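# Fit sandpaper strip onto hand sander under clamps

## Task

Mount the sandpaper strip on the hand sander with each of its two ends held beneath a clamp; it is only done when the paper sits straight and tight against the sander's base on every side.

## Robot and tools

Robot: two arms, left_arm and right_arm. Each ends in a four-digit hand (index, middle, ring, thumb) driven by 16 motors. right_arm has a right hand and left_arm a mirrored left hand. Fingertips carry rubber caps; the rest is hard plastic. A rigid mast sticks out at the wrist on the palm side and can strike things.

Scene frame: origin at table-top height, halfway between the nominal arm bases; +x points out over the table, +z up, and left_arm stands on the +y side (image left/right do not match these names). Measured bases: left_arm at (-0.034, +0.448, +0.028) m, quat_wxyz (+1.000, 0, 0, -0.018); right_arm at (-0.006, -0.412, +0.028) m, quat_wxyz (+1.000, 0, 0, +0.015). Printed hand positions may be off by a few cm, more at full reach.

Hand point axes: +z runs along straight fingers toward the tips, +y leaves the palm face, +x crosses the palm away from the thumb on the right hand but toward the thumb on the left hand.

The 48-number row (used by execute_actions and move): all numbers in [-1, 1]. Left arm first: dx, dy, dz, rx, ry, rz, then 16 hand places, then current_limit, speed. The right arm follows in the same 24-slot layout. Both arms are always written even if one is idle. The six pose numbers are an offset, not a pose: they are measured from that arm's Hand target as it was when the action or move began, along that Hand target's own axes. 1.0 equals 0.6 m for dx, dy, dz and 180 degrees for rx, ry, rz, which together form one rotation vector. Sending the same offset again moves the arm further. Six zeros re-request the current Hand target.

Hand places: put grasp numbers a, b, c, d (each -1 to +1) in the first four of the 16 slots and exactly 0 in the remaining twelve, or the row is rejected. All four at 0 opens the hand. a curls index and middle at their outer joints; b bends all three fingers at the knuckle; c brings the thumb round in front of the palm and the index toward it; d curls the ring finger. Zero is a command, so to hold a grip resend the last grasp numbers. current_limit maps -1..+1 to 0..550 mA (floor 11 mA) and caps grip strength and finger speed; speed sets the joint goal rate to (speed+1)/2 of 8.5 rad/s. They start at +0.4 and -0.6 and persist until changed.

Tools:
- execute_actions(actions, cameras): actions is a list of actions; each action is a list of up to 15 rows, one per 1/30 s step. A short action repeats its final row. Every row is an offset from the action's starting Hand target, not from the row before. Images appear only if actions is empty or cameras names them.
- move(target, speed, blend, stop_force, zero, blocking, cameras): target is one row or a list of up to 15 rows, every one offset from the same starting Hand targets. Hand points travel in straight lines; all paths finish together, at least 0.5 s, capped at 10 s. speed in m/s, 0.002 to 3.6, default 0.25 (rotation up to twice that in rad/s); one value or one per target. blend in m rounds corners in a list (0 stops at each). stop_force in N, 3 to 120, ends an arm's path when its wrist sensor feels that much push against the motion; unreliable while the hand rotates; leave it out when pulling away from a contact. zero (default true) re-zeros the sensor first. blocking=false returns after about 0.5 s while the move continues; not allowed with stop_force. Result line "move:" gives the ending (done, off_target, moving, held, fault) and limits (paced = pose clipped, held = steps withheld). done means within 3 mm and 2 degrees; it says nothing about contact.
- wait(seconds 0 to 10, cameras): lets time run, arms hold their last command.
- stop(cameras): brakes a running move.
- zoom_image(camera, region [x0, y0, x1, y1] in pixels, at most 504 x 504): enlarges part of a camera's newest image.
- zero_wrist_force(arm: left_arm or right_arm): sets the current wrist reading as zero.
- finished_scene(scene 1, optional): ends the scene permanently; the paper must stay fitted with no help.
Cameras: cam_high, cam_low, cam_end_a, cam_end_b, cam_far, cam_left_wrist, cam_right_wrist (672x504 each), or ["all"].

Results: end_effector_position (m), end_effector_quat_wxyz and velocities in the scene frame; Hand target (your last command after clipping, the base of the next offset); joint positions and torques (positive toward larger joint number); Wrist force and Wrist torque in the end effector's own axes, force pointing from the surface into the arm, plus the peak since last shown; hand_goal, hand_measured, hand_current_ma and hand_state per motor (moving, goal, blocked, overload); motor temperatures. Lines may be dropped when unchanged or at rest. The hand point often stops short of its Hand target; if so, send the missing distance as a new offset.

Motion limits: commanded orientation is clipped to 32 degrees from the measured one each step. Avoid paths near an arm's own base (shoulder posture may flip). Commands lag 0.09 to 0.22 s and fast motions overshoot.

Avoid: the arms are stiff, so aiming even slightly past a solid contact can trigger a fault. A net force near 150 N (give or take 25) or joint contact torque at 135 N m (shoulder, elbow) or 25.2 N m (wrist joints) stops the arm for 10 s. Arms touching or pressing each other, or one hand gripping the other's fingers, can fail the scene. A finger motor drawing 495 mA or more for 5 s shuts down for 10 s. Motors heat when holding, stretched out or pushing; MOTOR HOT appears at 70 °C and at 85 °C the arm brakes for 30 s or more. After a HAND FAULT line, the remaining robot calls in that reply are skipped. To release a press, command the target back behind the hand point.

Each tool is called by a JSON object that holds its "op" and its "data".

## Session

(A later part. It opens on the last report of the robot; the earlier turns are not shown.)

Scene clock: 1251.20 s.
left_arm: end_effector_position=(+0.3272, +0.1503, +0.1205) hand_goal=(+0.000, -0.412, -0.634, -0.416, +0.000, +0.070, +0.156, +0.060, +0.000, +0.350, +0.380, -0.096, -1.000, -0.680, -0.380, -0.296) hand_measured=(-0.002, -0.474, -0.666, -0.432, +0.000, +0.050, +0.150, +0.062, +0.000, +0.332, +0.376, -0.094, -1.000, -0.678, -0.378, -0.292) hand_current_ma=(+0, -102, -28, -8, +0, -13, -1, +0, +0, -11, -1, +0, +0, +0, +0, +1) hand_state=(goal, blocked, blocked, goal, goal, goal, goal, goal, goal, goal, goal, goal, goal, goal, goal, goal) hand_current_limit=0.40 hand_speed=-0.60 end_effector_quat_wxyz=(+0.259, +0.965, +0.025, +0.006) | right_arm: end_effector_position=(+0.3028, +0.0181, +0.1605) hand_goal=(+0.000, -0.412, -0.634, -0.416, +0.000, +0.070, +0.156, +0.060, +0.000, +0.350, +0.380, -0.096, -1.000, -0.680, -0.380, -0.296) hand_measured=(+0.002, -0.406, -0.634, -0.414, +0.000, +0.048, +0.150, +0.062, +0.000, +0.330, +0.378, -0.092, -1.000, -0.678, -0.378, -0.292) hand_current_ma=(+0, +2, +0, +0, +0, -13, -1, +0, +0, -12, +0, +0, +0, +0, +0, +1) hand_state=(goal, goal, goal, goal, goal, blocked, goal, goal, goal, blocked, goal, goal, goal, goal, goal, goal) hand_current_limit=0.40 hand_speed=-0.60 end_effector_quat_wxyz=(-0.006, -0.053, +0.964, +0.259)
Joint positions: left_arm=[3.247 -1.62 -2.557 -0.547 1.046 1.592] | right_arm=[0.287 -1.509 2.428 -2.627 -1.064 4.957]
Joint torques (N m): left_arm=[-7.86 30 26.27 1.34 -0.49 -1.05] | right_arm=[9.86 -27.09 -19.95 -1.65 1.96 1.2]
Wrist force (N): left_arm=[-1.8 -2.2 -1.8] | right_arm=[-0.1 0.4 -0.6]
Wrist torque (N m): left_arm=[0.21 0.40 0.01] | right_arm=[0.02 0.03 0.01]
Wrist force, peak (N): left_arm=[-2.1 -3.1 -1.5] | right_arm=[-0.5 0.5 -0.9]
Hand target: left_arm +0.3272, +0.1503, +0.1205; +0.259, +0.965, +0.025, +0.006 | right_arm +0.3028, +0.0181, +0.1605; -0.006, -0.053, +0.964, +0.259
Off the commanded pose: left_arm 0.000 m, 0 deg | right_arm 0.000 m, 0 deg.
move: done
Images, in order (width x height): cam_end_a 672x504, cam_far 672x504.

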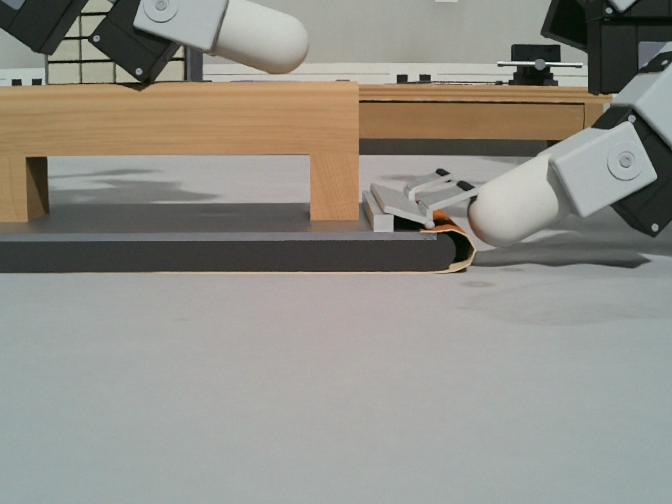

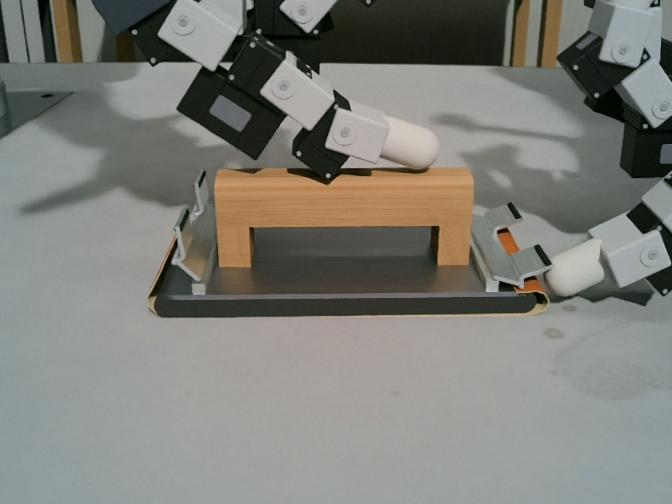

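{"op": "move", "data": {"target": [-0.00043,0.0122,-0.0045,0,0,0,0.4,0.48,-0.6,0.6,0,0,0,0,0,0,0,0,0,0,0,0,0.4,-0.6, 0,0,0,0,0,0,0.4,0.48,-0.6,0.6,0,0,0,0,0,0,0,0,0,0,0,0,0.4,-0.6], "speed": 0.03, "stop_force": 15, "cameras": ["cam_end_a"]}}

{"op": "zoom_image", "data": {"camera": "cam_end_a", "region": [355, 140, 555, 300]}}

Scene clock: 1259.17 s.
left_arm: end_effector_position=(+0.3272, +0.1453, +0.1265) hand_goal=(+0.000, -0.412, -0.634, -0.416, +0.000, +0.070, +0.156, +0.060, +0.000, +0.350, +0.380, -0.096, -1.000, -0.680, -0.380, -0.296) hand_measured=(-0.008, -0.506, -0.680, -0.436, +0.000, +0.050, +0.150, +0.062, +0.000, +0.332, +0.376, -0.094, -1.000, -0.678, -0.378, -0.292) hand_current_ma=(-2, -201, -55, -13, +0, -13, -1, +0, +0, -11, -1, +0, +0, +0, +0, +1) hand_state=(goal, blocked, blocked, blocked, goal, goal, goal, goal, goal, goal, goal, goal, goal, goal, goal, goal) hand_current_limit=0.40 hand_speed=-0.60 end_effector_quat_wxyz=(+0.259, +0.965, +0.025, +0.006) | right_arm: end_effector_position=(+0.3028, +0.0181, +0.1605) hand_goal=(+0.000, -0.412, -0.634, -0.416, +0.000, +0.070, +0.156, +0.060, +0.000, +0.350, +0.380, -0.096, -1.000, -0.680, -0.380, -0.296) hand_measured=(+0.002, -0.406, -0.634, -0.414, +0.000, +0.048, +0.150, +0.062, +0.000, +0.330, +0.378, -0.092, -1.000, -0.678, -0.378, -0.292) hand_current_ma=(+0, +1, +0, +0, +0, -13, -1, +0, +0, -12, +0, +0, +0, +0, +0, +1) hand_state=(goal, goal, goal, goal, goal, blocked, goal, goal, goal, blocked, goal, goal, goal, goal, goal, goal) hand_current_limit=0.40 hand_speed=-0.60 end_effector_quat_wxyz=(-0.006, -0.053, +0.964, +0.259)
Joint positions: left_arm=[3.232 -1.605 -2.548 -0.562 1.046 1.574] | right_arm=[0.287 -1.509 2.428 -2.627 -1.064 4.957]
Joint torques (N m): left_arm=[-8.92 29.85 24.61 1.2 -2.43 -1.06] | right_arm=[9.08 -23.22 -20.3 -1.37 2.03 0.95]
Wrist force (N): left_arm=[-1.7 -4.4 -3.5] | right_arm=[-0.4 0.3 -2.1]
Wrist torque (N m): left_arm=[0.41 0.50 -0.05] | right_arm=[0.15 0.02 0.00]
Wrist force, peak (N): left_arm=[-1.5 -4.4 -3.8] | right_arm=[-0.5 0.4 -2.1]
Hand target: left_arm +0.3272, +0.1453, +0.1265; +0.259, +0.965, +0.025, +0.006 | right_arm +0.3028, +0.0181, +0.1605; -0.006, -0.053, +0.964, +0.259
Off the commanded pose: left_arm 0.000 m, 0 deg | right_arm 0.000 m, 0 deg.
move: done
Images, in order (width x height): cam_end_a 672x504.

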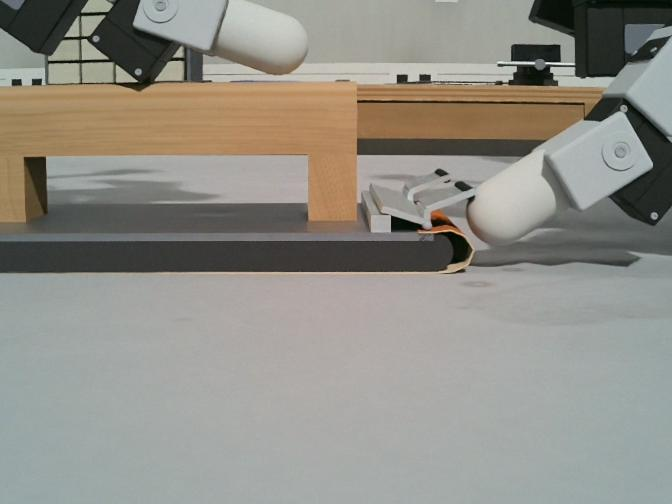

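Scaled by 2.520 from the camera's 672x504 image, which has a finer 960x720 frame.

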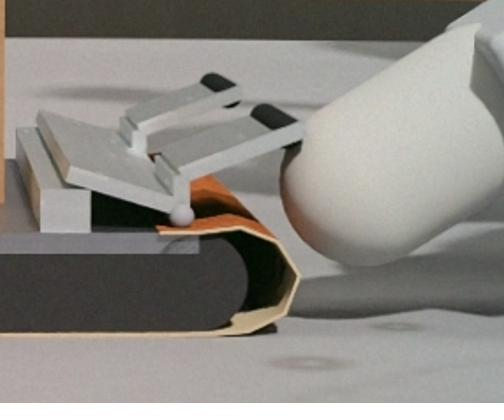

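{"op": "move", "data": {"target": [[0.00305,-0.05045,-0.02913,0,0,0,0.4,0.48,-0.6,0.6,0,0,0,0,0,0,0,0,0,0,0,0,0.4,-0.6, 0,0,0,0,0,0,0.4,0.48,-0.6,0.6,0,0,0,0,0,0,0,0,0,0,0,0,0.4,-0.6],[-0.00392,-0.07687,-0.01647,0,0,0,0,0.25,0.23,0.12,0,0,0,0,0,0,0,0,0,0,0,0,0.6,-0.6, 0,0,0,0,0,0,0.4,0.48,-0.6,0.6,0,0,0,0,0,0,0,0,0,0,0,0,0.4,-0.6],[-0.00627,-0.04528,0.0187,0,0,0,0,0.25,0.23,0.12,0,0,0,0,0,0,0,0,0,0,0,0,0.6,-0.6, 0,0,0,0,0,0,0.4,0.48,-0.6,0.6,0,0,0,0,0,0,0,0,0,0,0,0,0.4,-0.6]], "speed": [0.08,0.1,0.08], "cameras": ["cam_end_a","cam_far","cam_left_wrist"]}}

{"op": "zoom_image", "data": {"camera": "cam_end_a", "region": [355, 140, 555, 300]}}

{"op": "zoom_image", "data": {"camera": "cam_left_wrist", "region": [180, 0, 420, 180]}}

Scene clock: 1304.07 s.
left_arm: end_effector_position=(+0.3225, +0.1631, +0.1032) hand_goal=(+0.000, -0.344, -0.516, -0.750, +0.000, -0.336, -0.530, -0.770, +0.000, -0.378, -0.388, -0.618, -0.320, -0.680, -0.172, -0.186) hand_measured=(-0.002, -0.364, -0.522, -0.748, +0.000, -0.342, -0.530, -0.768, +0.000, -0.384, -0.388, -0.616, -0.332, -0.678, -0.170, -0.186) hand_current_ma=(+0, -13, -2, +0, +0, -2, +0, +0, +0, -2, +0, +0, -5, +0, +0, +0) hand_state=(goal, goal, goal, goal, goal, goal, goal, goal, goal, goal, goal, goal, goal, goal, goal, goal) hand_current_limit=0.60 hand_speed=-0.60 end_effector_quat_wxyz=(+0.259, +0.965, +0.025, +0.006) | right_arm: end_effector_position=(+0.3028, +0.0181, +0.1605) hand_goal=(+0.000, -0.412, -0.634, -0.416, +0.000, +0.070, +0.156, +0.060, +0.000, +0.350, +0.380, -0.096, -1.000, -0.680, -0.380, -0.296) hand_measured=(+0.002, -0.406, -0.634, -0.414, +0.000, +0.048, +0.150, +0.062, +0.000, +0.330, +0.378, -0.092, -1.000, -0.678, -0.378, -0.292) hand_current_ma=(+0, +1, +0, +0, +0, -13, -1, +0, +0, -12, +0, +0, +0, +0, +0, +1) hand_state=(goal, goal, goal, goal, goal, blocked, goal, goal, goal, blocked, goal, goal, goal, goal, goal, goal) hand_current_limit=0.40 hand_speed=-0.60 end_effector_quat_wxyz=(-0.006, -0.053, +0.964, +0.259)
Joint positions: left_arm=[3.289 -1.658 -2.592 -0.498 1.047 1.64] | right_arm=[0.287 -1.509 2.428 -2.627 -1.064 4.957]
Joint torques (N m): left_arm=[-8.28 3.94 24.44 4.07 -2.06 -1.34] | right_arm=[9.53 -20.55 -20.88 -1.85 1.94 1.03]
Wrist force (N): left_arm=[-2.0 -0.1 -3.4] | right_arm=[-0.7 0.6 -1.1]
Wrist torque (N m): left_arm=[0.12 0.38 0.06] | right_arm=[0.05 -0.02 -0.02]
Wrist force, peak (N): left_arm=[-1.7 -5.0 -3.0] | right_arm=[-0.3 0.6 -2.4]
Hand target: left_arm +0.3225, +0.1630, +0.1032; +0.259, +0.965, +0.025, +0.006 | right_arm +0.3028, +0.0181, +0.1605; -0.006, -0.053, +0.964, +0.259
Off the commanded pose: left_arm 0.000 m, 0 deg | right_arm 0.000 m, 0 deg.
move: done
Images, in order (width x height): cam_end_a 672x504, cam_far 672x504, cam_left_wrist 672x504.

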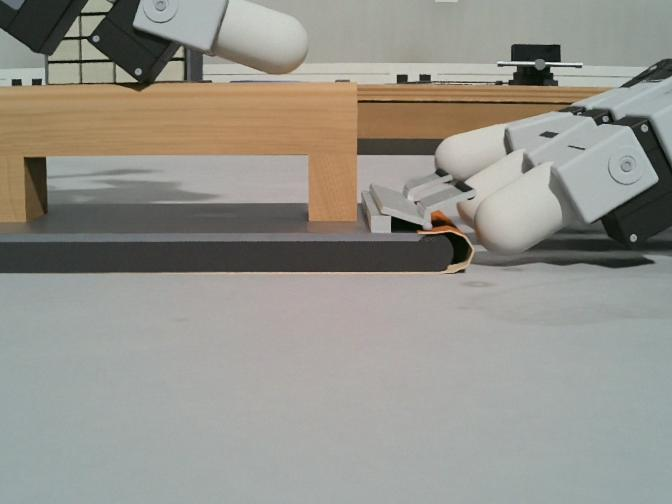

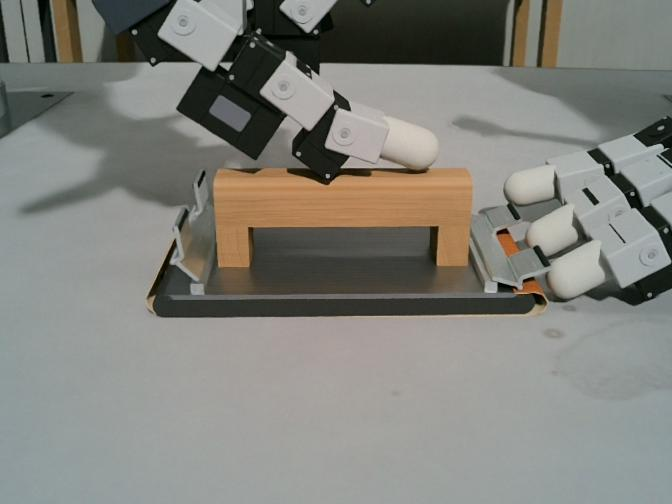

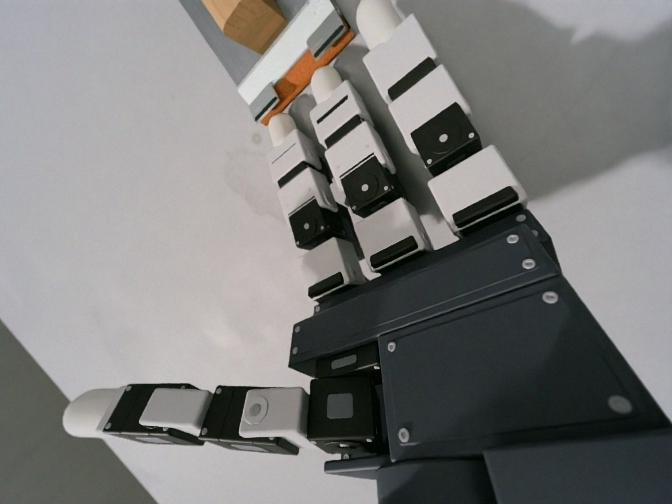

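Scaled by 2.520 from the camera's 672x504 image, which has a finer 960x720 frame.

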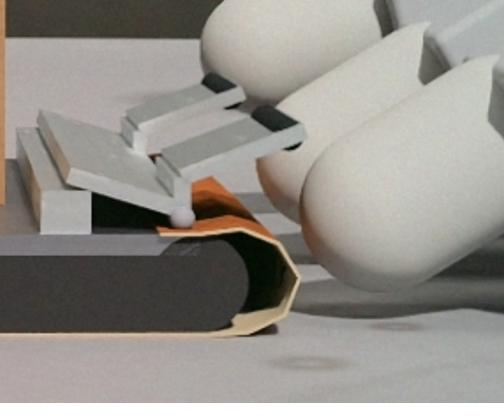

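Scaled by 2.100 from the camera's 672x504 image, which has a finer 960x720 frame.

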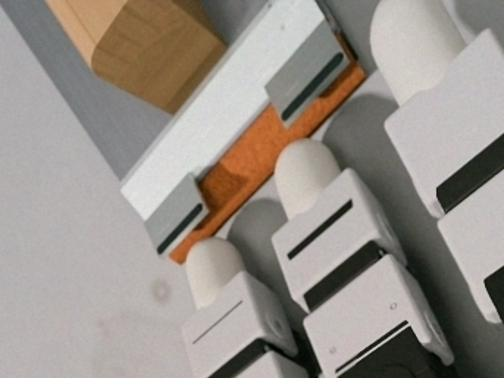

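{"op": "move", "data": {"target": [[0.01002,0.06657,-0.07087,0.1389,0,0,0,0.25,0.23,0.12,0,0,0,0,0,0,0,0,0,0,0,0,0.6,-0.6, 0.00313,-0.01873,-0.03397,0,0,0,0.4,0.48,-0.6,0.6,0,0,0,0,0,0,0,0,0,0,0,0,0.4,-0.6],[0.01002,0.06657,-0.07087,0.1389,0,0,0.7,0.1,0,0.5,0,0,0,0,0,0,0,0,0,0,0,0,0.6,-0.6, 0.0081,-0.06353,-0.05603,0,0,0,0.4,0.48,-0.6,0.6,0,0,0,0,0,0,0,0,0,0,0,0,0.4,-0.6],[0.00827,0.02607,0.06587,0.1389,0,0,0.7,0.1,0,0.5,0,0,0,0,0,0,0,0,0,0,0,0,0.6,-0.6, 0.00827,-0.07105,-0.04303,0,0,0,0.4,0.48,-0.6,0.6,0,0,0,0,0,0,0,0,0,0,0,0,0.4,-0.6]], "speed": [0.12,0.1,0.06], "cameras": ["cam_end_a","cam_far","cam_left_wrist"]}}

{"op": "zoom_image", "data": {"camera": "cam_end_a", "region": [355, 140, 555, 300]}}

{"op": "zoom_image", "data": {"camera": "cam_far", "region": [440, 130, 672, 330]}}

Scene clock: 1335.87 s.
left_arm: end_effector_position=(+0.3291, +0.1300, +0.0769) hand_goal=(+0.000, -0.736, +0.070, -0.056, +0.000, -0.500, +0.560, +0.314, +0.000, -0.446, +0.220, -0.100, -0.780, -0.680, -0.230, -0.086) hand_measured=(+0.000, -0.560, +0.184, -0.060, +0.000, -0.502, +0.554, +0.310, +0.000, -0.448, +0.212, -0.104, -0.778, -0.678, -0.220, -0.086) hand_current_ma=(+0, +440, +253, -1, +0, +0, -2, -1, +0, +0, -3, -1, +0, +0, +7, +0) hand_state=(goal, blocked, blocked, goal, goal, goal, goal, goal, goal, goal, goal, goal, goal, goal, goal, goal) hand_current_limit=0.60 hand_speed=-0.60 end_effector_quat_wxyz=(+0.044, +0.999, +0.026, +0.001) | right_arm: end_effector_position=(+0.3031, -0.0320, +0.1615) hand_goal=(+0.000, -0.412, -0.634, -0.416, +0.000, +0.070, +0.156, +0.060, +0.000, +0.350, +0.380, -0.096, -1.000, -0.680, -0.380, -0.296) hand_measured=(+0.000, -0.418, -0.634, -0.414, +0.000, +0.048, +0.150, +0.062, +0.000, +0.330, +0.378, -0.092, -1.000, -0.678, -0.378, -0.292) hand_current_ma=(+0, -1, +0, +0, +0, -13, -1, +0, +0, -12, +0, +0, +0, +0, +0, +1) hand_state=(goal, goal, goal, goal, goal, blocked, goal, goal, goal, blocked, goal, goal, goal, goal, goal, goal) hand_current_limit=0.40 hand_speed=-0.60 end_effector_quat_wxyz=(-0.006, -0.053, +0.964, +0.259)
Joint positions: left_arm=[2.95 -1.677 -2.407 -0.605 1.486 1.291] | right_arm=[0.147 -1.608 2.493 -2.514 -1.05 4.797]
Joint torques (N m): left_arm=[-9.29 -3.03 -5.49 1.45 0.66 -1.27] | right_arm=[-8.87 -3.72 -7.54 -4.72 1.71 -1.11]
Wrist force (N): left_arm=[-2.0 -4.0 -27.0] | right_arm=[-0.7 0.2 -0.3]
Wrist torque (N m): left_arm=[0.99 0.90 -0.07] | right_arm=[0.04 0.08 0.11]
Wrist force, peak (N): left_arm=[-2.0 -5.5 -37.7] | right_arm=[-0.9 0.9 -1.4]
Hand target: left_arm +0.3292, +0.1300, +0.0768; +0.044, +0.999, +0.026, +0.001 | right_arm +0.3031, -0.0320, +0.1615; -0.006, -0.053, +0.964, +0.259
Off the commanded pose: left_arm 0.000 m, 0 deg | right_arm 0.000 m, 0 deg.
move: done
Images, in order (width x height): cam_end_a 672x504, cam_far 672x504, cam_left_wrist 672x504.

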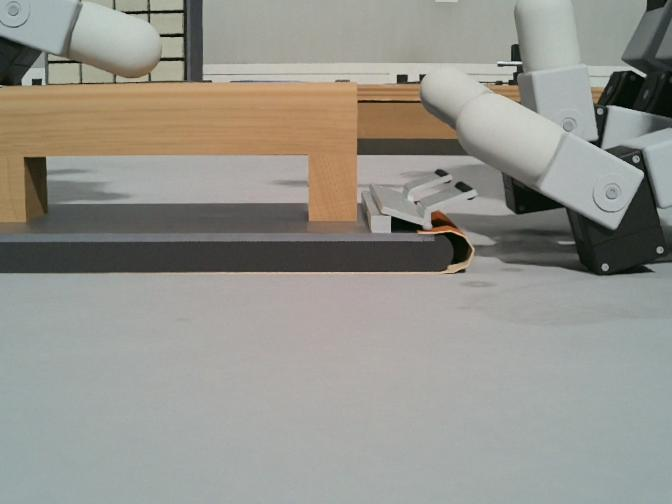

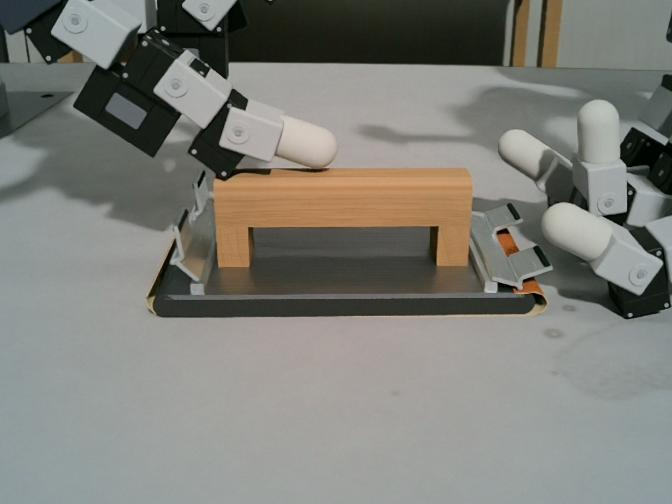

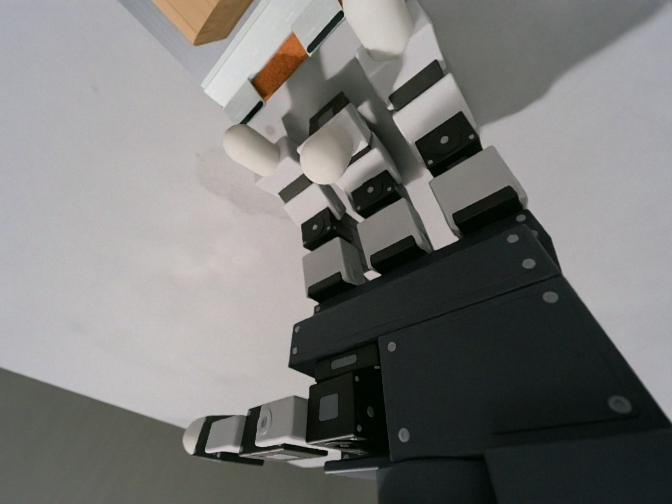

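Scaled by 2.520 from the camera's 672x504 image, which has a finer 960x720 frame.

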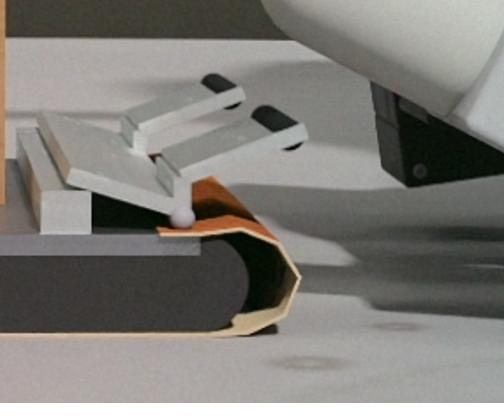

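Scaled by 2.172 from the camera's 672x504 image, which has a finer 960x720 frame.

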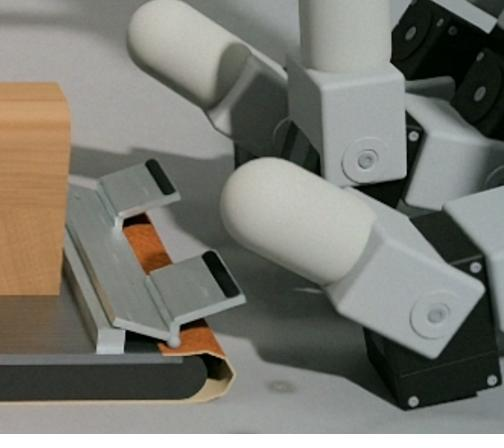

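{"op": "move", "data": {"target": [0,-0.0174,-0.1096,0,0,0,0.7,0.1,0,0.5,0,0,0,0,0,0,0,0,0,0,0,0,0.4,-0.6, 0,0,0,0,0,0,0.4,0.48,-0.6,0.6,0,0,0,0,0,0,0,0,0,0,0,0,0.4,-0.6], "speed": 0.08}}

Scene clock: 1340.73 s.
left_arm: end_effector_position=(+0.3284, +0.1461, +0.1413) hand_goal=(+0.000, -0.736, +0.070, -0.056, +0.000, -0.500, +0.560, +0.314, +0.000, -0.446, +0.220, -0.100, -0.780, -0.680, -0.230, -0.086) hand_measured=(-0.002, -0.734, +0.070, -0.060, +0.000, -0.502, +0.554, +0.310, +0.000, -0.448, +0.212, -0.104, -0.778, -0.678, -0.220, -0.086) hand_current_ma=(+0, +0, +0, -1, +0, +0, -2, -1, +0, +0, -3, -1, +0, +0, +7, +0) hand_state=(goal, goal, goal, goal, goal, goal, goal, goal, goal, goal, goal, goal, goal, goal, goal, goal) hand_current_limit=0.40 hand_speed=-0.60 end_effector_quat_wxyz=(+0.044, +0.999, +0.026, +0.001) | right_arm: end_effector_position=(+0.3031, -0.0320, +0.1615) hand_goal=(+0.000, -0.412, -0.634, -0.416, +0.000, +0.070, +0.156, +0.060, +0.000, +0.350, +0.380, -0.096, -1.000, -0.680, -0.380, -0.296) hand_measured=(+0.000, -0.418, -0.634, -0.414, +0.000, +0.048, +0.150, +0.062, +0.000, +0.330, +0.378, -0.092, -1.000, -0.678, -0.378, -0.292) hand_current_ma=(+0, -1, +0, +0, +0, -13, -1, +0, +0, -12, +0, +0, +0, +0, +0, +1) hand_state=(goal, goal, goal, goal, goal, blocked, goal, goal, goal, blocked, goal, goal, goal, goal, goal, goal) hand_current_limit=0.40 hand_speed=-0.60 end_effector_quat_wxyz=(-0.006, -0.053, +0.964, +0.259)
Joint positions: left_arm=[2.992 -1.492 -2.353 -0.848 1.485 1.333] | right_arm=[0.147 -1.608 2.493 -2.514 -1.05 4.797]
Joint torques (N m): left_arm=[11.71 29.02 30.46 1.34 0.36 1.69] | right_arm=[-0.04 -1.92 -7.55 -4.61 2.17 0.51]
Wrist force (N): left_arm=[-1.8 -0.8 -3.7] | right_arm=[-0.6 -0.1 -0.1]
Wrist torque (N m): left_arm=[0.06 0.38 -0.10] | right_arm=[0.00 0.06 0.11]
Wrist force, peak (N): left_arm=[-1.9 -4.1 -27.9] | right_arm=[-0.7 0.3 -0.7]
Hand target: left_arm +0.3284, +0.1461, +0.1414; +0.044, +0.999, +0.026, +0.001 | right_arm +0.3031, -0.0320, +0.1615; -0.006, -0.053, +0.964, +0.259
Off the commanded pose: left_arm 0.000 m, 0 deg | right_arm 0.000 m, 0 deg.
move: done

{"op": "move", "data": {"target": [[0.00095,-0.0587,0.02237,-0.1389,0,0,0.7,0.1,0,0.5,0,0,0,0,0,0,0,0,0,0,0,0,0.4,-0.6, 0.00518,0.08747,-0.04298,0.1667,0,0,0.4,0.48,-0.6,0.6,0,0,0,0,0,0,0,0,0,0,0,0,0.4,-0.6],[0.00095,-0.0587,0.02237,-0.1389,0,0,0.4,0.48,-0.6,0.6,0,0,0,0,0,0,0,0,0,0,0,0,0.6,-0.6, -0.00643,0.1812,0.03052,0.1667,0,0,0.4,0.25,-0.6,0.6,0,0,0,0,0,0,0,0,0,0,0,0,0.4,-0.6],[-0.00033,-0.03683,0.05887,-0.1389,0,0,0.4,0.48,-0.6,0.6,0,0,0,0,0,0,0,0,0,0,0,0,0.6,-0.6, -0.0062,0.16702,0.05508,0.1667,0,0,0.4,0.25,-0.6,0.6,0,0,0,0,0,0,0,0,0,0,0,0,0.4,-0.6]], "speed": [0.12,0.12,0.08], "cameras": ["cam_end_a","cam_far","cam_left_wrist"]}}

{"op": "zoom_image", "data": {"camera": "cam_end_a", "region": [355, 140, 555, 300]}}

Scene clock: 1401.63 s.
left_arm: end_effector_position=(+0.3272, +0.1650, +0.1043) hand_goal=(+0.000, -0.412, -0.634, -0.416, +0.000, +0.070, +0.156, +0.060, +0.000, +0.350, +0.380, -0.096, -1.000, -0.680, -0.380, -0.296) hand_measured=(-0.002, -0.426, -0.634, -0.414, +0.000, +0.050, +0.158, +0.064, +0.000, +0.332, +0.376, -0.098, -1.000, -0.678, -0.370, -0.292) hand_current_ma=(+0, -7, +0, +0, +0, -13, +0, +1, +0, -11, -1, +0, +0, +0, +6, +1) hand_state=(goal, goal, goal, goal, goal, goal, goal, goal, goal, goal, goal, goal, goal, goal, goal, goal) hand_current_limit=0.60 hand_speed=-0.60 end_effector_quat_wxyz=(+0.259, +0.965, +0.025, +0.006) | right_arm: end_effector_position=(+0.2956, +0.0711, +0.1830) hand_goal=(+0.000, -0.722, -0.566, -0.370, +0.000, -0.332, +0.110, +0.060, +0.000, +0.004, +0.380, -0.050, -1.000, -0.680, -0.380, -0.250) hand_measured=(+0.000, -0.718, -0.568, -0.374, +0.000, -0.336, +0.110, +0.062, +0.000, -0.002, +0.378, -0.052, -1.000, -0.678, -0.378, -0.252) hand_current_ma=(+0, +1, +0, +0, +0, +0, +0, +0, +0, -1, +0, +0, +0, +0, +0, +0) hand_state=(goal, goal, goal, goal, goal, goal, goal, goal, goal, goal, goal, goal, goal, goal, goal, goal) hand_current_limit=0.40 hand_speed=-0.60 end_effector_quat_wxyz=(+0.008, -0.052, +0.999, +0.000)
Joint positions: left_arm=[3.293 -1.661 -2.581 -0.509 1.047 1.645] | right_arm=[0.641 -1.492 2.037 -2.129 -1.579 5.279]
Joint torques (N m): left_arm=[-7.24 2.95 -1 4.28 -2.15 -1.52] | right_arm=[-9.89 -11.42 -10.49 -4.68 -1.13 -1.3]
Wrist force (N): left_arm=[-2.0 0.2 -3.0] | right_arm=[-0.1 0.0 0.7]
Wrist torque (N m): left_arm=[0.07 0.41 0.06] | right_arm=[-0.01 0.03 -0.05]
Wrist force, peak (N): left_arm=[-1.7 -1.0 -4.2] | right_arm=[-0.2 1.0 1.1]
Hand target: left_arm +0.3272, +0.1650, +0.1043; +0.259, +0.965, +0.025, +0.006 | right_arm +0.2957, +0.0711, +0.1830; +0.008, -0.052, +0.999, +0.000
Off the commanded pose: left_arm 0.000 m, 0 deg | right_arm 0.000 m, 0 deg.
move: done
Images, in order (width x height): cam_end_a 672x504, cam_far 672x504, cam_left_wrist 672x504.

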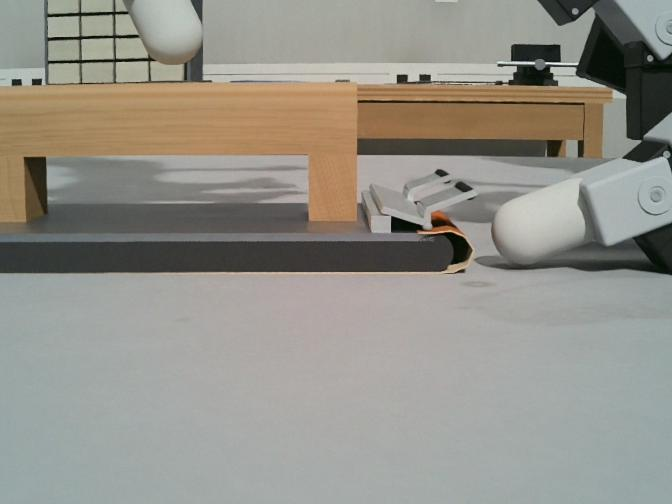

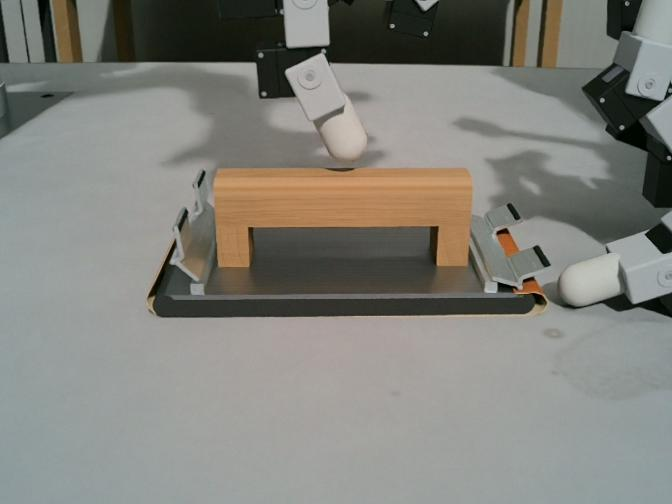

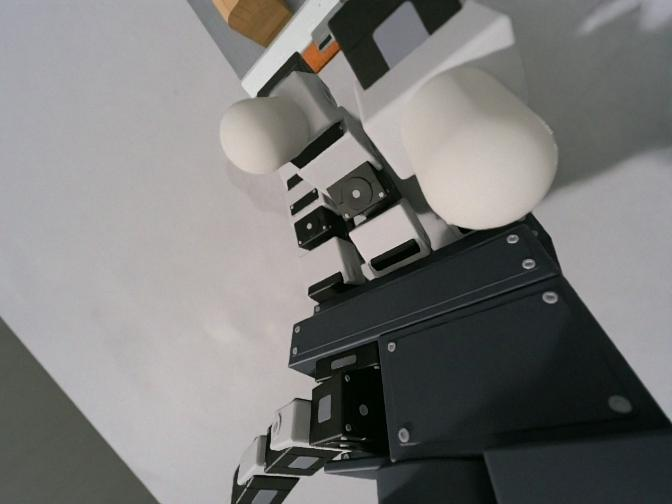

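Scaled by 2.520 from the camera's 672x504 image, which has a finer 960x720 frame.

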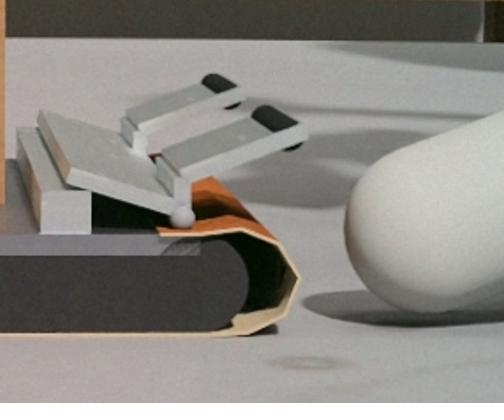

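{"op": "move", "data": {"target": [0,0,0,0,0,0,0.4,0.48,-0.6,0.6,0,0,0,0,0,0,0,0,0,0,0,0,0.6,-0.6, 0,0,0.03,0,0,0,0.4,0.25,-0.6,0.6,0,0,0,0,0,0,0,0,0,0,0,0,0.4,-0.6], "speed": 0.02, "stop_force": 9}}

{"op": "move", "data": {"target": [-0.00144,0.02378,0.01373,0,0,0,0.4,0.48,-0.6,0.6,0,0,0,0,0,0,0,0,0,0,0,0,0.6,-0.6, 0,0,0,0,0,0,0.4,0.25,-0.6,0.6,0,0,0,0,0,0,0,0,0,0,0,0,0.4,-0.6], "speed": 0.03, "stop_force": 12, "cameras": ["cam_end_a","cam_far"]}}

{"op": "zoom_image", "data": {"camera": "cam_end_a", "region": [355, 140, 555, 300]}}

Scene clock: 1408.13 s.
left_arm: end_effector_position=(+0.3272, +0.1650, +0.1043) hand_goal=(+0.000, -0.412, -0.634, -0.416, +0.000, +0.070, +0.156, +0.060, +0.000, +0.350, +0.380, -0.096, -1.000, -0.680, -0.380, -0.296) hand_measured=(-0.002, -0.424, -0.634, -0.414, +0.000, +0.050, +0.158, +0.064, +0.000, +0.332, +0.376, -0.098, -1.000, -0.678, -0.370, -0.292) hand_current_ma=(+0, -7, +0, +0, +0, -13, +0, +1, +0, -11, -1, +0, +0, +0, +6, +1) hand_state=(goal, goal, goal, goal, goal, goal, goal, goal, goal, goal, goal, goal, goal, goal, goal, goal) hand_current_limit=0.60 hand_speed=-0.60 end_effector_quat_wxyz=(+0.259, +0.965, +0.025, +0.006) | right_arm: end_effector_position=(+0.2958, +0.0711, +0.1761) hand_goal=(+0.000, -0.722, -0.566, -0.370, +0.000, -0.332, +0.110, +0.060, +0.000, +0.004, +0.380, -0.050, -1.000, -0.680, -0.380, -0.250) hand_measured=(+0.002, -0.730, -0.560, -0.350, +0.000, -0.336, +0.110, +0.062, +0.000, -0.002, +0.378, -0.052, -1.000, -0.678, -0.378, -0.252) hand_current_ma=(+0, -3, +1, +10, +0, +0, +0, +0, +0, -1, +0, +0, +0, +0, +0, +0) hand_state=(goal, goal, goal, goal, goal, goal, goal, goal, goal, goal, goal, goal, goal, goal, goal, goal) hand_current_limit=0.40 hand_speed=-0.60 end_effector_quat_wxyz=(+0.008, -0.052, +0.999, +0.000)
Joint positions: left_arm=[3.293 -1.661 -2.581 -0.509 1.047 1.645] | right_arm=[0.641 -1.482 2.047 -2.149 -1.579 5.279]
Joint torques (N m): left_arm=[-9.03 2.73 -0.26 4.03 -1.96 -1.53] | right_arm=[1.88 -32.31 -24.69 -0.97 0.78 -0.5]
Wrist force (N): left_arm=[-2.1 0.2 -3.3] | right_arm=[0.1 -0.9 -3.1]
Wrist torque (N m): left_arm=[0.10 0.40 0.05] | right_arm=[0.33 -0.11 -0.01]
Wrist force, peak (N): left_arm=[-2.4 0.3 -3.7] | right_arm=[0.4 -3.4 -14.9]
Hand target: left_arm +0.3272, +0.1650, +0.1043; +0.259, +0.965, +0.025, +0.006 | right_arm +0.2958, +0.0711, +0.1761; +0.008, -0.052, +0.999, +0.000 (not the last commanded pose)
Off the commanded pose: left_arm 0.000 m, 0 deg | right_arm 0.011 m, 0 deg.
move: contact (right_arm)

Scene clock: 1409.77 s.
left_arm: end_effector_position=(+0.3271, +0.1502, +0.1044) hand_goal=(+0.000, -0.412, -0.634, -0.416, +0.000, +0.070, +0.156, +0.060, +0.000, +0.350, +0.380, -0.096, -1.000, -0.680, -0.380, -0.296) hand_measured=(-0.004, -0.424, -0.646, -0.416, +0.000, +0.050, +0.158, +0.064, +0.000, +0.332, +0.376, -0.098, -1.000, -0.678, -0.370, -0.292) hand_current_ma=(-1, -6, -6, +0, +0, -13, +0, +1, +0, -11, -1, +0, +0, +0, +6, +1) hand_state=(goal, goal, goal, goal, goal, goal, goal, goal, goal, goal, goal, goal, goal, goal, goal, goal) hand_current_limit=0.60 hand_speed=-0.60 end_effector_quat_wxyz=(+0.259, +0.965, +0.025, +0.006) | right_arm: end_effector_position=(+0.2958, +0.0711, +0.1761) hand_goal=(+0.000, -0.722, -0.566, -0.370, +0.000, -0.332, +0.110, +0.060, +0.000, +0.004, +0.380, -0.050, -1.000, -0.680, -0.380, -0.250) hand_measured=(+0.002, -0.732, -0.562, -0.352, +0.000, -0.336, +0.110, +0.062, +0.000, -0.002, +0.378, -0.052, -1.000, -0.678, -0.378, -0.252) hand_current_ma=(+0, -3, +0, +9, +0, +0, +0, +0, +0, -1, +0, +0, +0, +0, +0, +0) hand_state=(goal, goal, goal, goal, goal, goal, goal, goal, goal, goal, goal, goal, goal, goal, goal, goal) hand_current_limit=0.40 hand_speed=-0.60 end_effector_quat_wxyz=(+0.008, -0.052, +0.999, +0.000)
Joint positions: left_arm=[3.247 -1.681 -2.571 -0.472 1.046 1.592] | right_arm=[0.641 -1.482 2.047 -2.149 -1.579 5.279]
Joint torques (N m): left_arm=[8.32 28.42 -3.45 0.17 -1.89 1.97] | right_arm=[8.46 -27.31 -20.47 -1.32 0.98 0.64]
Wrist force (N): left_arm=[-1.6 -3.1 -12.1] | right_arm=[-0.2 -1.5 -6.2]
Wrist torque (N m): left_arm=[0.63 0.65 -0.08] | right_arm=[0.55 -0.07 -0.01]
Wrist force, peak (N): left_arm=[-1.9 -5.7 -18.3] | right_arm=[0.2 -2.0 -6.2]
Hand target: left_arm +0.3271, +0.1502, +0.1044; +0.259, +0.965, +0.025, +0.006 (not the last commanded pose) | right_arm +0.2958, +0.0711, +0.1761; +0.008, -0.052, +0.999, +0.000
Off the commanded pose: left_arm 0.002 m, 0 deg | right_arm 0.000 m, 0 deg.
move: contact (left_arm)
Images, in order (width x height): cam_end_a 672x504, cam_far 672x504.

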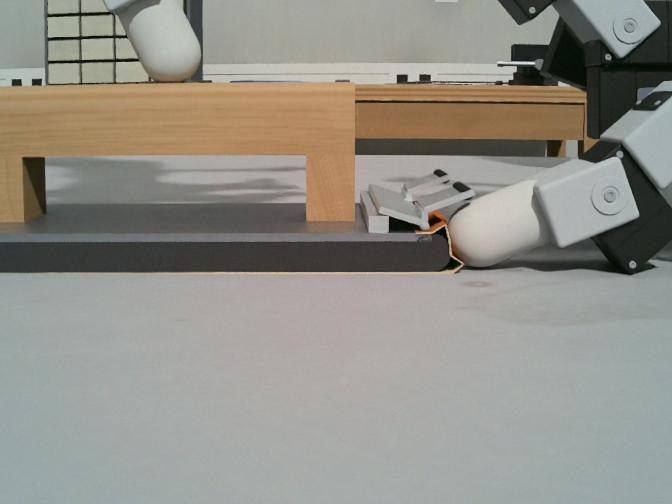

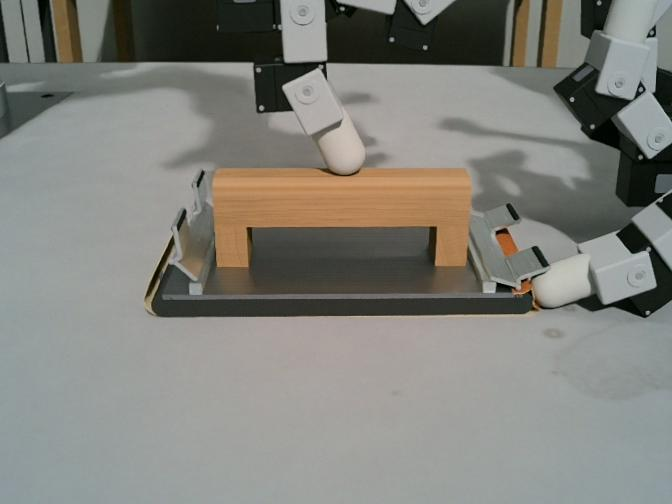

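Scaled by 2.520 from the camera's 672x504 image, which has a finer 960x720 frame.

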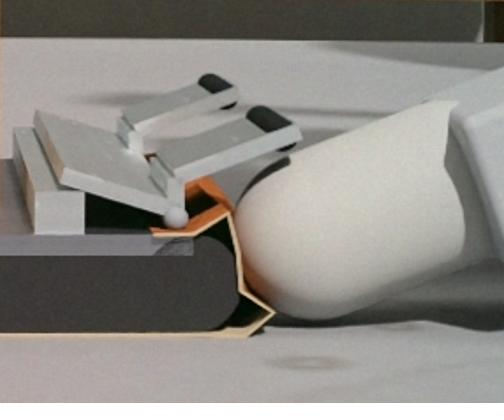

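{"op": "move", "data": {"target": [-0.00017,0.01288,-0.01565,0,0,0,0.4,0.48,-0.6,0.6,0,0,0,0,0,0,0,0,0,0,0,0,0.7,-0.6, 0,0,0,0,0,0,0.4,0.25,-0.6,0.6,0,0,0,0,0,0,0,0,0,0,0,0,0.4,-0.6], "speed": 0.03, "cameras": ["cam_end_a","cam_far"]}}

{"op": "zoom_image", "data": {"camera": "cam_end_a", "region": [355, 140, 555, 300]}}

Scene clock: 1414.07 s.
left_arm: end_effector_position=(+0.3271, +0.1482, +0.1163) hand_goal=(+0.000, -0.412, -0.634, -0.416, +0.000, +0.070, +0.156, +0.060, +0.000, +0.350, +0.380, -0.096, -1.000, -0.680, -0.380, -0.296) hand_measured=(-0.006, -0.466, -0.662, -0.428, +0.000, +0.050, +0.158, +0.064, +0.000, +0.332, +0.376, -0.098, -1.000, -0.678, -0.370, -0.292) hand_current_ma=(-1, -80, -22, -6, +0, -13, +0, +1, +0, -11, -1, +0, +0, +0, +6, +1) hand_state=(goal, blocked, blocked, goal, goal, goal, goal, goal, goal, goal, goal, goal, goal, goal, goal, goal) hand_current_limit=0.70 hand_speed=-0.60 end_effector_quat_wxyz=(+0.259, +0.965, +0.025, +0.006) | right_arm: end_effector_position=(+0.2958, +0.0711, +0.1761) hand_goal=(+0.000, -0.722, -0.566, -0.370, +0.000, -0.332, +0.110, +0.060, +0.000, +0.004, +0.380, -0.050, -1.000, -0.680, -0.380, -0.250) hand_measured=(+0.002, -0.732, -0.562, -0.352, +0.000, -0.336, +0.110, +0.062, +0.000, -0.002, +0.378, -0.052, -1.000, -0.678, -0.378, -0.252) hand_current_ma=(+0, -3, +0, +9, +0, +0, +0, +0, +0, -1, +0, +0, +0, +0, +0, +0) hand_state=(goal, goal, goal, goal, goal, goal, goal, goal, goal, goal, goal, goal, goal, goal, goal, goal) hand_current_limit=0.40 hand_speed=-0.60 end_effector_quat_wxyz=(+0.008, -0.052, +0.999, +0.000)
Joint positions: left_arm=[3.241 -1.638 -2.56 -0.523 1.046 1.585] | right_arm=[0.641 -1.482 2.047 -2.149 -1.579 5.279]
Joint torques (N m): left_arm=[-9.38 31.12 24.6 1.33 -0.78 -1.44] | right_arm=[7.25 -13.37 -12.65 -1.54 1.25 0.71]
Wrist force (N): left_arm=[-1.6 -2.5 -2.3] | right_arm=[0.2 -1.5 -5.1]
Wrist torque (N m): left_arm=[0.25 0.40 0.02] | right_arm=[0.52 -0.10 0.01]
Wrist force, peak (N): left_arm=[-1.7 -3.2 -12.7] | right_arm=[0.3 -1.6 -6.5]
Hand target: left_arm +0.3271, +0.1482, +0.1164; +0.259, +0.965, +0.025, +0.006 | right_arm +0.2958, +0.0711, +0.1761; +0.008, -0.052, +0.999, +0.000
Off the commanded pose: left_arm 0.000 m, 0 deg | right_arm 0.000 m, 0 deg.
move: done
Images, in order (width x height): cam_end_a 672x504, cam_far 672x504.

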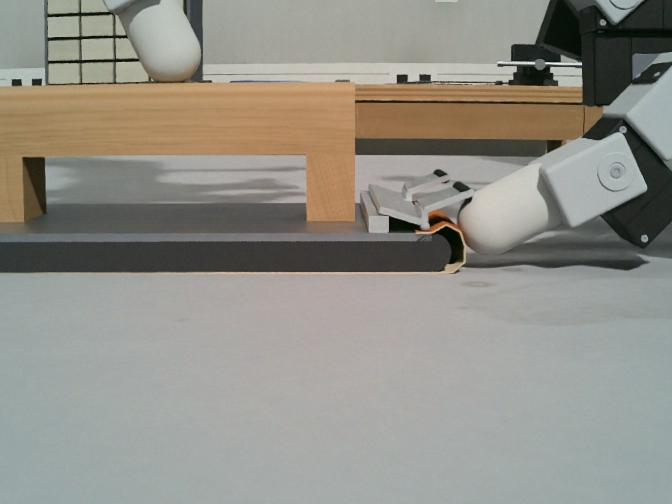

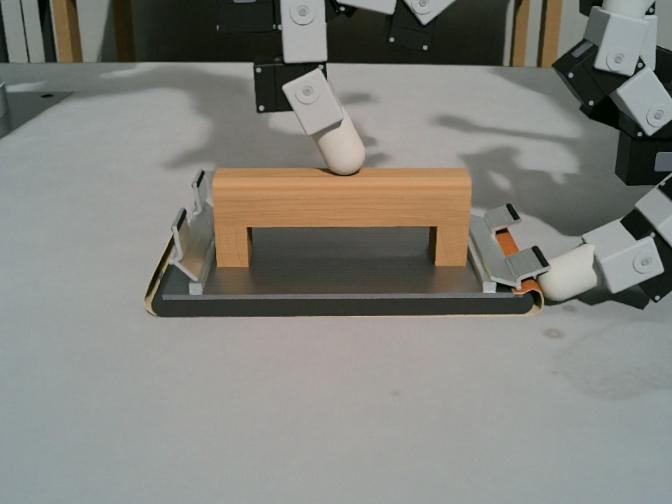

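Scaled by 2.520 from the camera's 672x504 image, which has a finer 960x720 frame.

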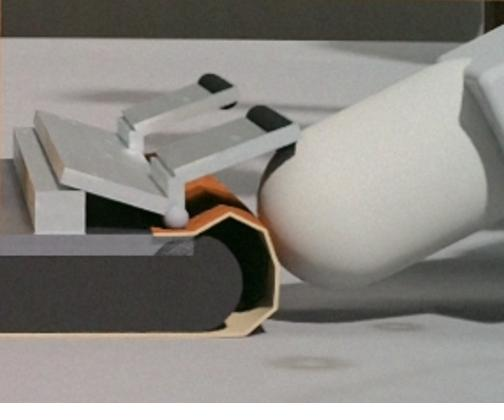

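{"op": "move", "data": {"target": [-0.0005,0.01698,-0.00943,0,0,0,0.4,0.48,-0.6,0.6,0,0,0,0,0,0,0,0,0,0,0,0,0.7,-0.6, 0,0,0,0,0,0,0.4,0.25,-0.6,0.6,0,0,0,0,0,0,0,0,0,0,0,0,0.4,-0.6], "speed": 0.03, "cameras": ["cam_end_a","cam_far"]}}

{"op": "zoom_image", "data": {"camera": "cam_end_a", "region": [355, 140, 555, 300]}}

Scene clock: 1418.57 s.
left_arm: end_effector_position=(+0.3272, +0.1423, +0.1263) hand_goal=(+0.000, -0.412, -0.634, -0.416, +0.000, +0.070, +0.156, +0.060, +0.000, +0.350, +0.380, -0.096, -1.000, -0.680, -0.380, -0.296) hand_measured=(-0.006, -0.512, -0.686, -0.444, +0.000, +0.050, +0.158, +0.064, +0.000, +0.332, +0.376, -0.098, -1.000, -0.678, -0.370, -0.292) hand_current_ma=(-2, -223, -66, -22, +0, -13, +0, +1, +0, -11, -1, +0, +0, +0, +6, +1) hand_state=(goal, blocked, blocked, blocked, goal, goal, goal, goal, goal, goal, goal, goal, goal, goal, goal, goal) hand_current_limit=0.70 hand_speed=-0.60 end_effector_quat_wxyz=(+0.259, +0.965, +0.025, +0.006) | right_arm: end_effector_position=(+0.2958, +0.0711, +0.1761) hand_goal=(+0.000, -0.722, -0.566, -0.370, +0.000, -0.332, +0.110, +0.060, +0.000, +0.004, +0.380, -0.050, -1.000, -0.680, -0.380, -0.250) hand_measured=(+0.004, -0.732, -0.562, -0.352, +0.000, -0.336, +0.110, +0.062, +0.000, -0.002, +0.378, -0.052, -1.000, -0.678, -0.378, -0.252) hand_current_ma=(+0, -3, +0, +9, +0, +0, +0, +0, +0, -1, +0, +0, +0, +0, +0, +0) hand_state=(goal, goal, goal, goal, goal, goal, goal, goal, goal, goal, goal, goal, goal, goal, goal, goal) hand_current_limit=0.40 hand_speed=-0.60 end_effector_quat_wxyz=(+0.008, -0.052, +0.999, +0.000)
Joint positions: left_arm=[3.223 -1.61 -2.546 -0.553 1.046 1.563] | right_arm=[0.641 -1.482 2.047 -2.149 -1.579 5.279]
Joint torques (N m): left_arm=[-9.29 29.42 27.32 1.45 -1.97 -1.21] | right_arm=[7.44 -13.37 -12.67 -1.68 0.92 0.8]
Wrist force (N): left_arm=[-1.6 -3.8 -0.1] | right_arm=[0.2 -1.5 -5.6]
Wrist torque (N m): left_arm=[0.25 0.41 -0.02] | right_arm=[0.55 -0.12 0.01]
Wrist force, peak (N): left_arm=[-1.9 -1.6 -3.6] | right_arm=[0.2 -1.7 -6.6]
Hand target: left_arm +0.3272, +0.1422, +0.1264; +0.259, +0.965, +0.025, +0.006 | right_arm +0.2958, +0.0711, +0.1761; +0.008, -0.052, +0.999, +0.000
Off the commanded pose: left_arm 0.000 m, 0 deg | right_arm 0.000 m, 0 deg.
move: done
Images, in order (width x height): cam_end_a 672x504, cam_far 672x504.

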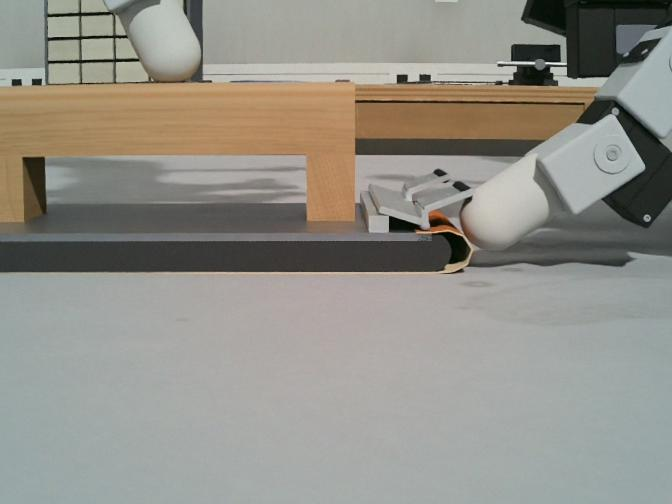

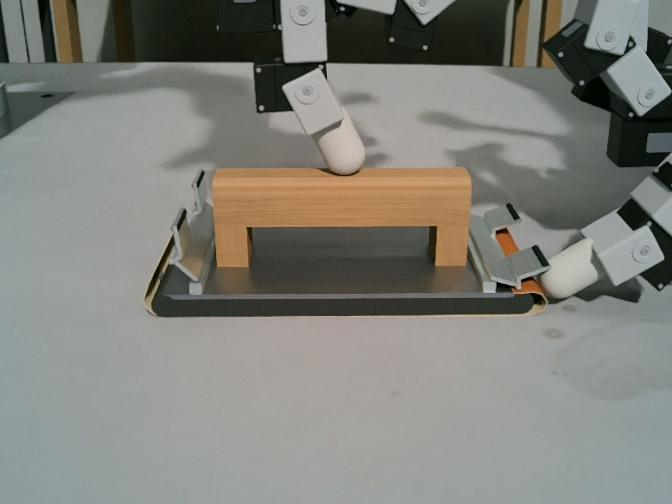

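Scaled by 2.520 from the camera's 672x504 image, which has a finer 960x720 frame.

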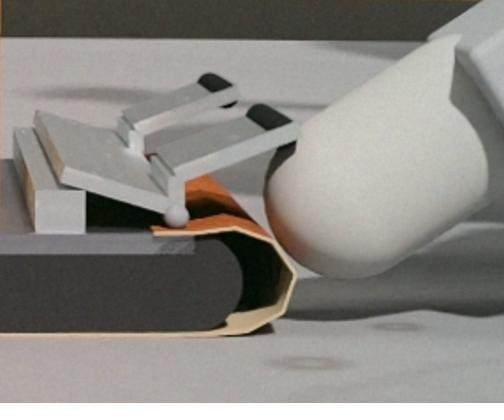

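{"op": "move", "data": {"target": [-0.0005,0.01698,-0.00943,0,0,0,0.4,0.48,-0.6,0.6,0,0,0,0,0,0,0,0,0,0,0,0,0.75,-0.6, 0,0,0,0,0,0,0.4,0.25,-0.6,0.6,0,0,0,0,0,0,0,0,0,0,0,0,0.4,-0.6], "speed": 0.03, "cameras": ["cam_end_a"]}}

{"op": "zoom_image", "data": {"camera": "cam_end_a", "region": [355, 140, 555, 300]}}

Scene clock: 1422.70 s.
left_arm: end_effector_position=(+0.3272, +0.1363, +0.1363) hand_goal=(+0.000, -0.412, -0.634, -0.416, +0.000, +0.070, +0.156, +0.060, +0.000, +0.350, +0.380, -0.096, -1.000, -0.680, -0.380, -0.296) hand_measured=(-0.006, -0.554, -0.710, -0.456, +0.000, +0.050, +0.158, +0.064, +0.000, +0.332, +0.376, -0.098, -1.000, -0.678, -0.370, -0.292) hand_current_ma=(-2, -417, -127, -42, +0, -13, +0, +1, +0, -11, -1, +0, +0, +0, +6, +1) hand_state=(goal, blocked, blocked, blocked, goal, goal, goal, goal, goal, goal, goal, goal, goal, goal, goal, goal) hand_current_limit=0.75 hand_speed=-0.60 end_effector_quat_wxyz=(+0.259, +0.965, +0.025, +0.006) | right_arm: end_effector_position=(+0.2958, +0.0711, +0.1761) hand_goal=(+0.000, -0.722, -0.566, -0.370, +0.000, -0.332, +0.110, +0.060, +0.000, +0.004, +0.380, -0.050, -1.000, -0.680, -0.380, -0.250) hand_measured=(+0.004, -0.732, -0.562, -0.352, +0.000, -0.336, +0.110, +0.062, +0.000, -0.002, +0.378, -0.052, -1.000, -0.678, -0.378, -0.252) hand_current_ma=(+0, -3, +0, +9, +0, +0, +0, +0, +0, -1, +0, +0, +0, +0, +0, +0) hand_state=(goal, goal, goal, goal, goal, goal, goal, goal, goal, goal, goal, goal, goal, goal, goal, goal) hand_current_limit=0.40 hand_speed=-0.60 end_effector_quat_wxyz=(+0.008, -0.052, +0.999, +0.000)
Joint positions: left_arm=[3.204 -1.584 -2.532 -0.583 1.046 1.542] | right_arm=[0.641 -1.482 2.047 -2.149 -1.579 5.279]
Joint torques (N m): left_arm=[-9.3 31.86 27.82 1.89 -0.96 -0.94] | right_arm=[7.01 -11.54 -12.69 -1.94 0.97 0.46]
Wrist force (N): left_arm=[-2.0 -6.0 -0.8] | right_arm=[0.3 -1.9 -6.7]
Wrist torque (N m): left_arm=[0.42 0.42 -0.08] | right_arm=[0.60 -0.14 0.02]
Wrist force, peak (N): left_arm=[-2.0 -6.2 -0.4] | right_arm=[0.2 -1.8 -7.4]
Hand target: left_arm +0.3272, +0.1363, +0.1364; +0.259, +0.965, +0.025, +0.006 | right_arm +0.2958, +0.0711, +0.1761; +0.008, -0.052, +0.999, +0.000
Off the commanded pose: left_arm 0.000 m, 0 deg | right_arm 0.000 m, 0 deg.
move: done
Images, in order (width x height): cam_end_a 672x504.

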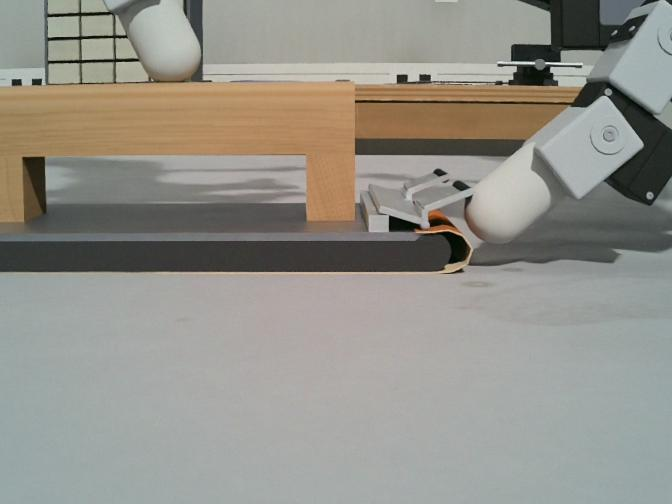

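Scaled by 2.520 from the camera's 672x504 image, which has a finer 960x720 frame.

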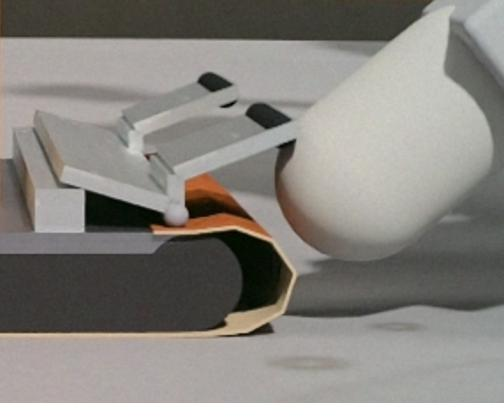

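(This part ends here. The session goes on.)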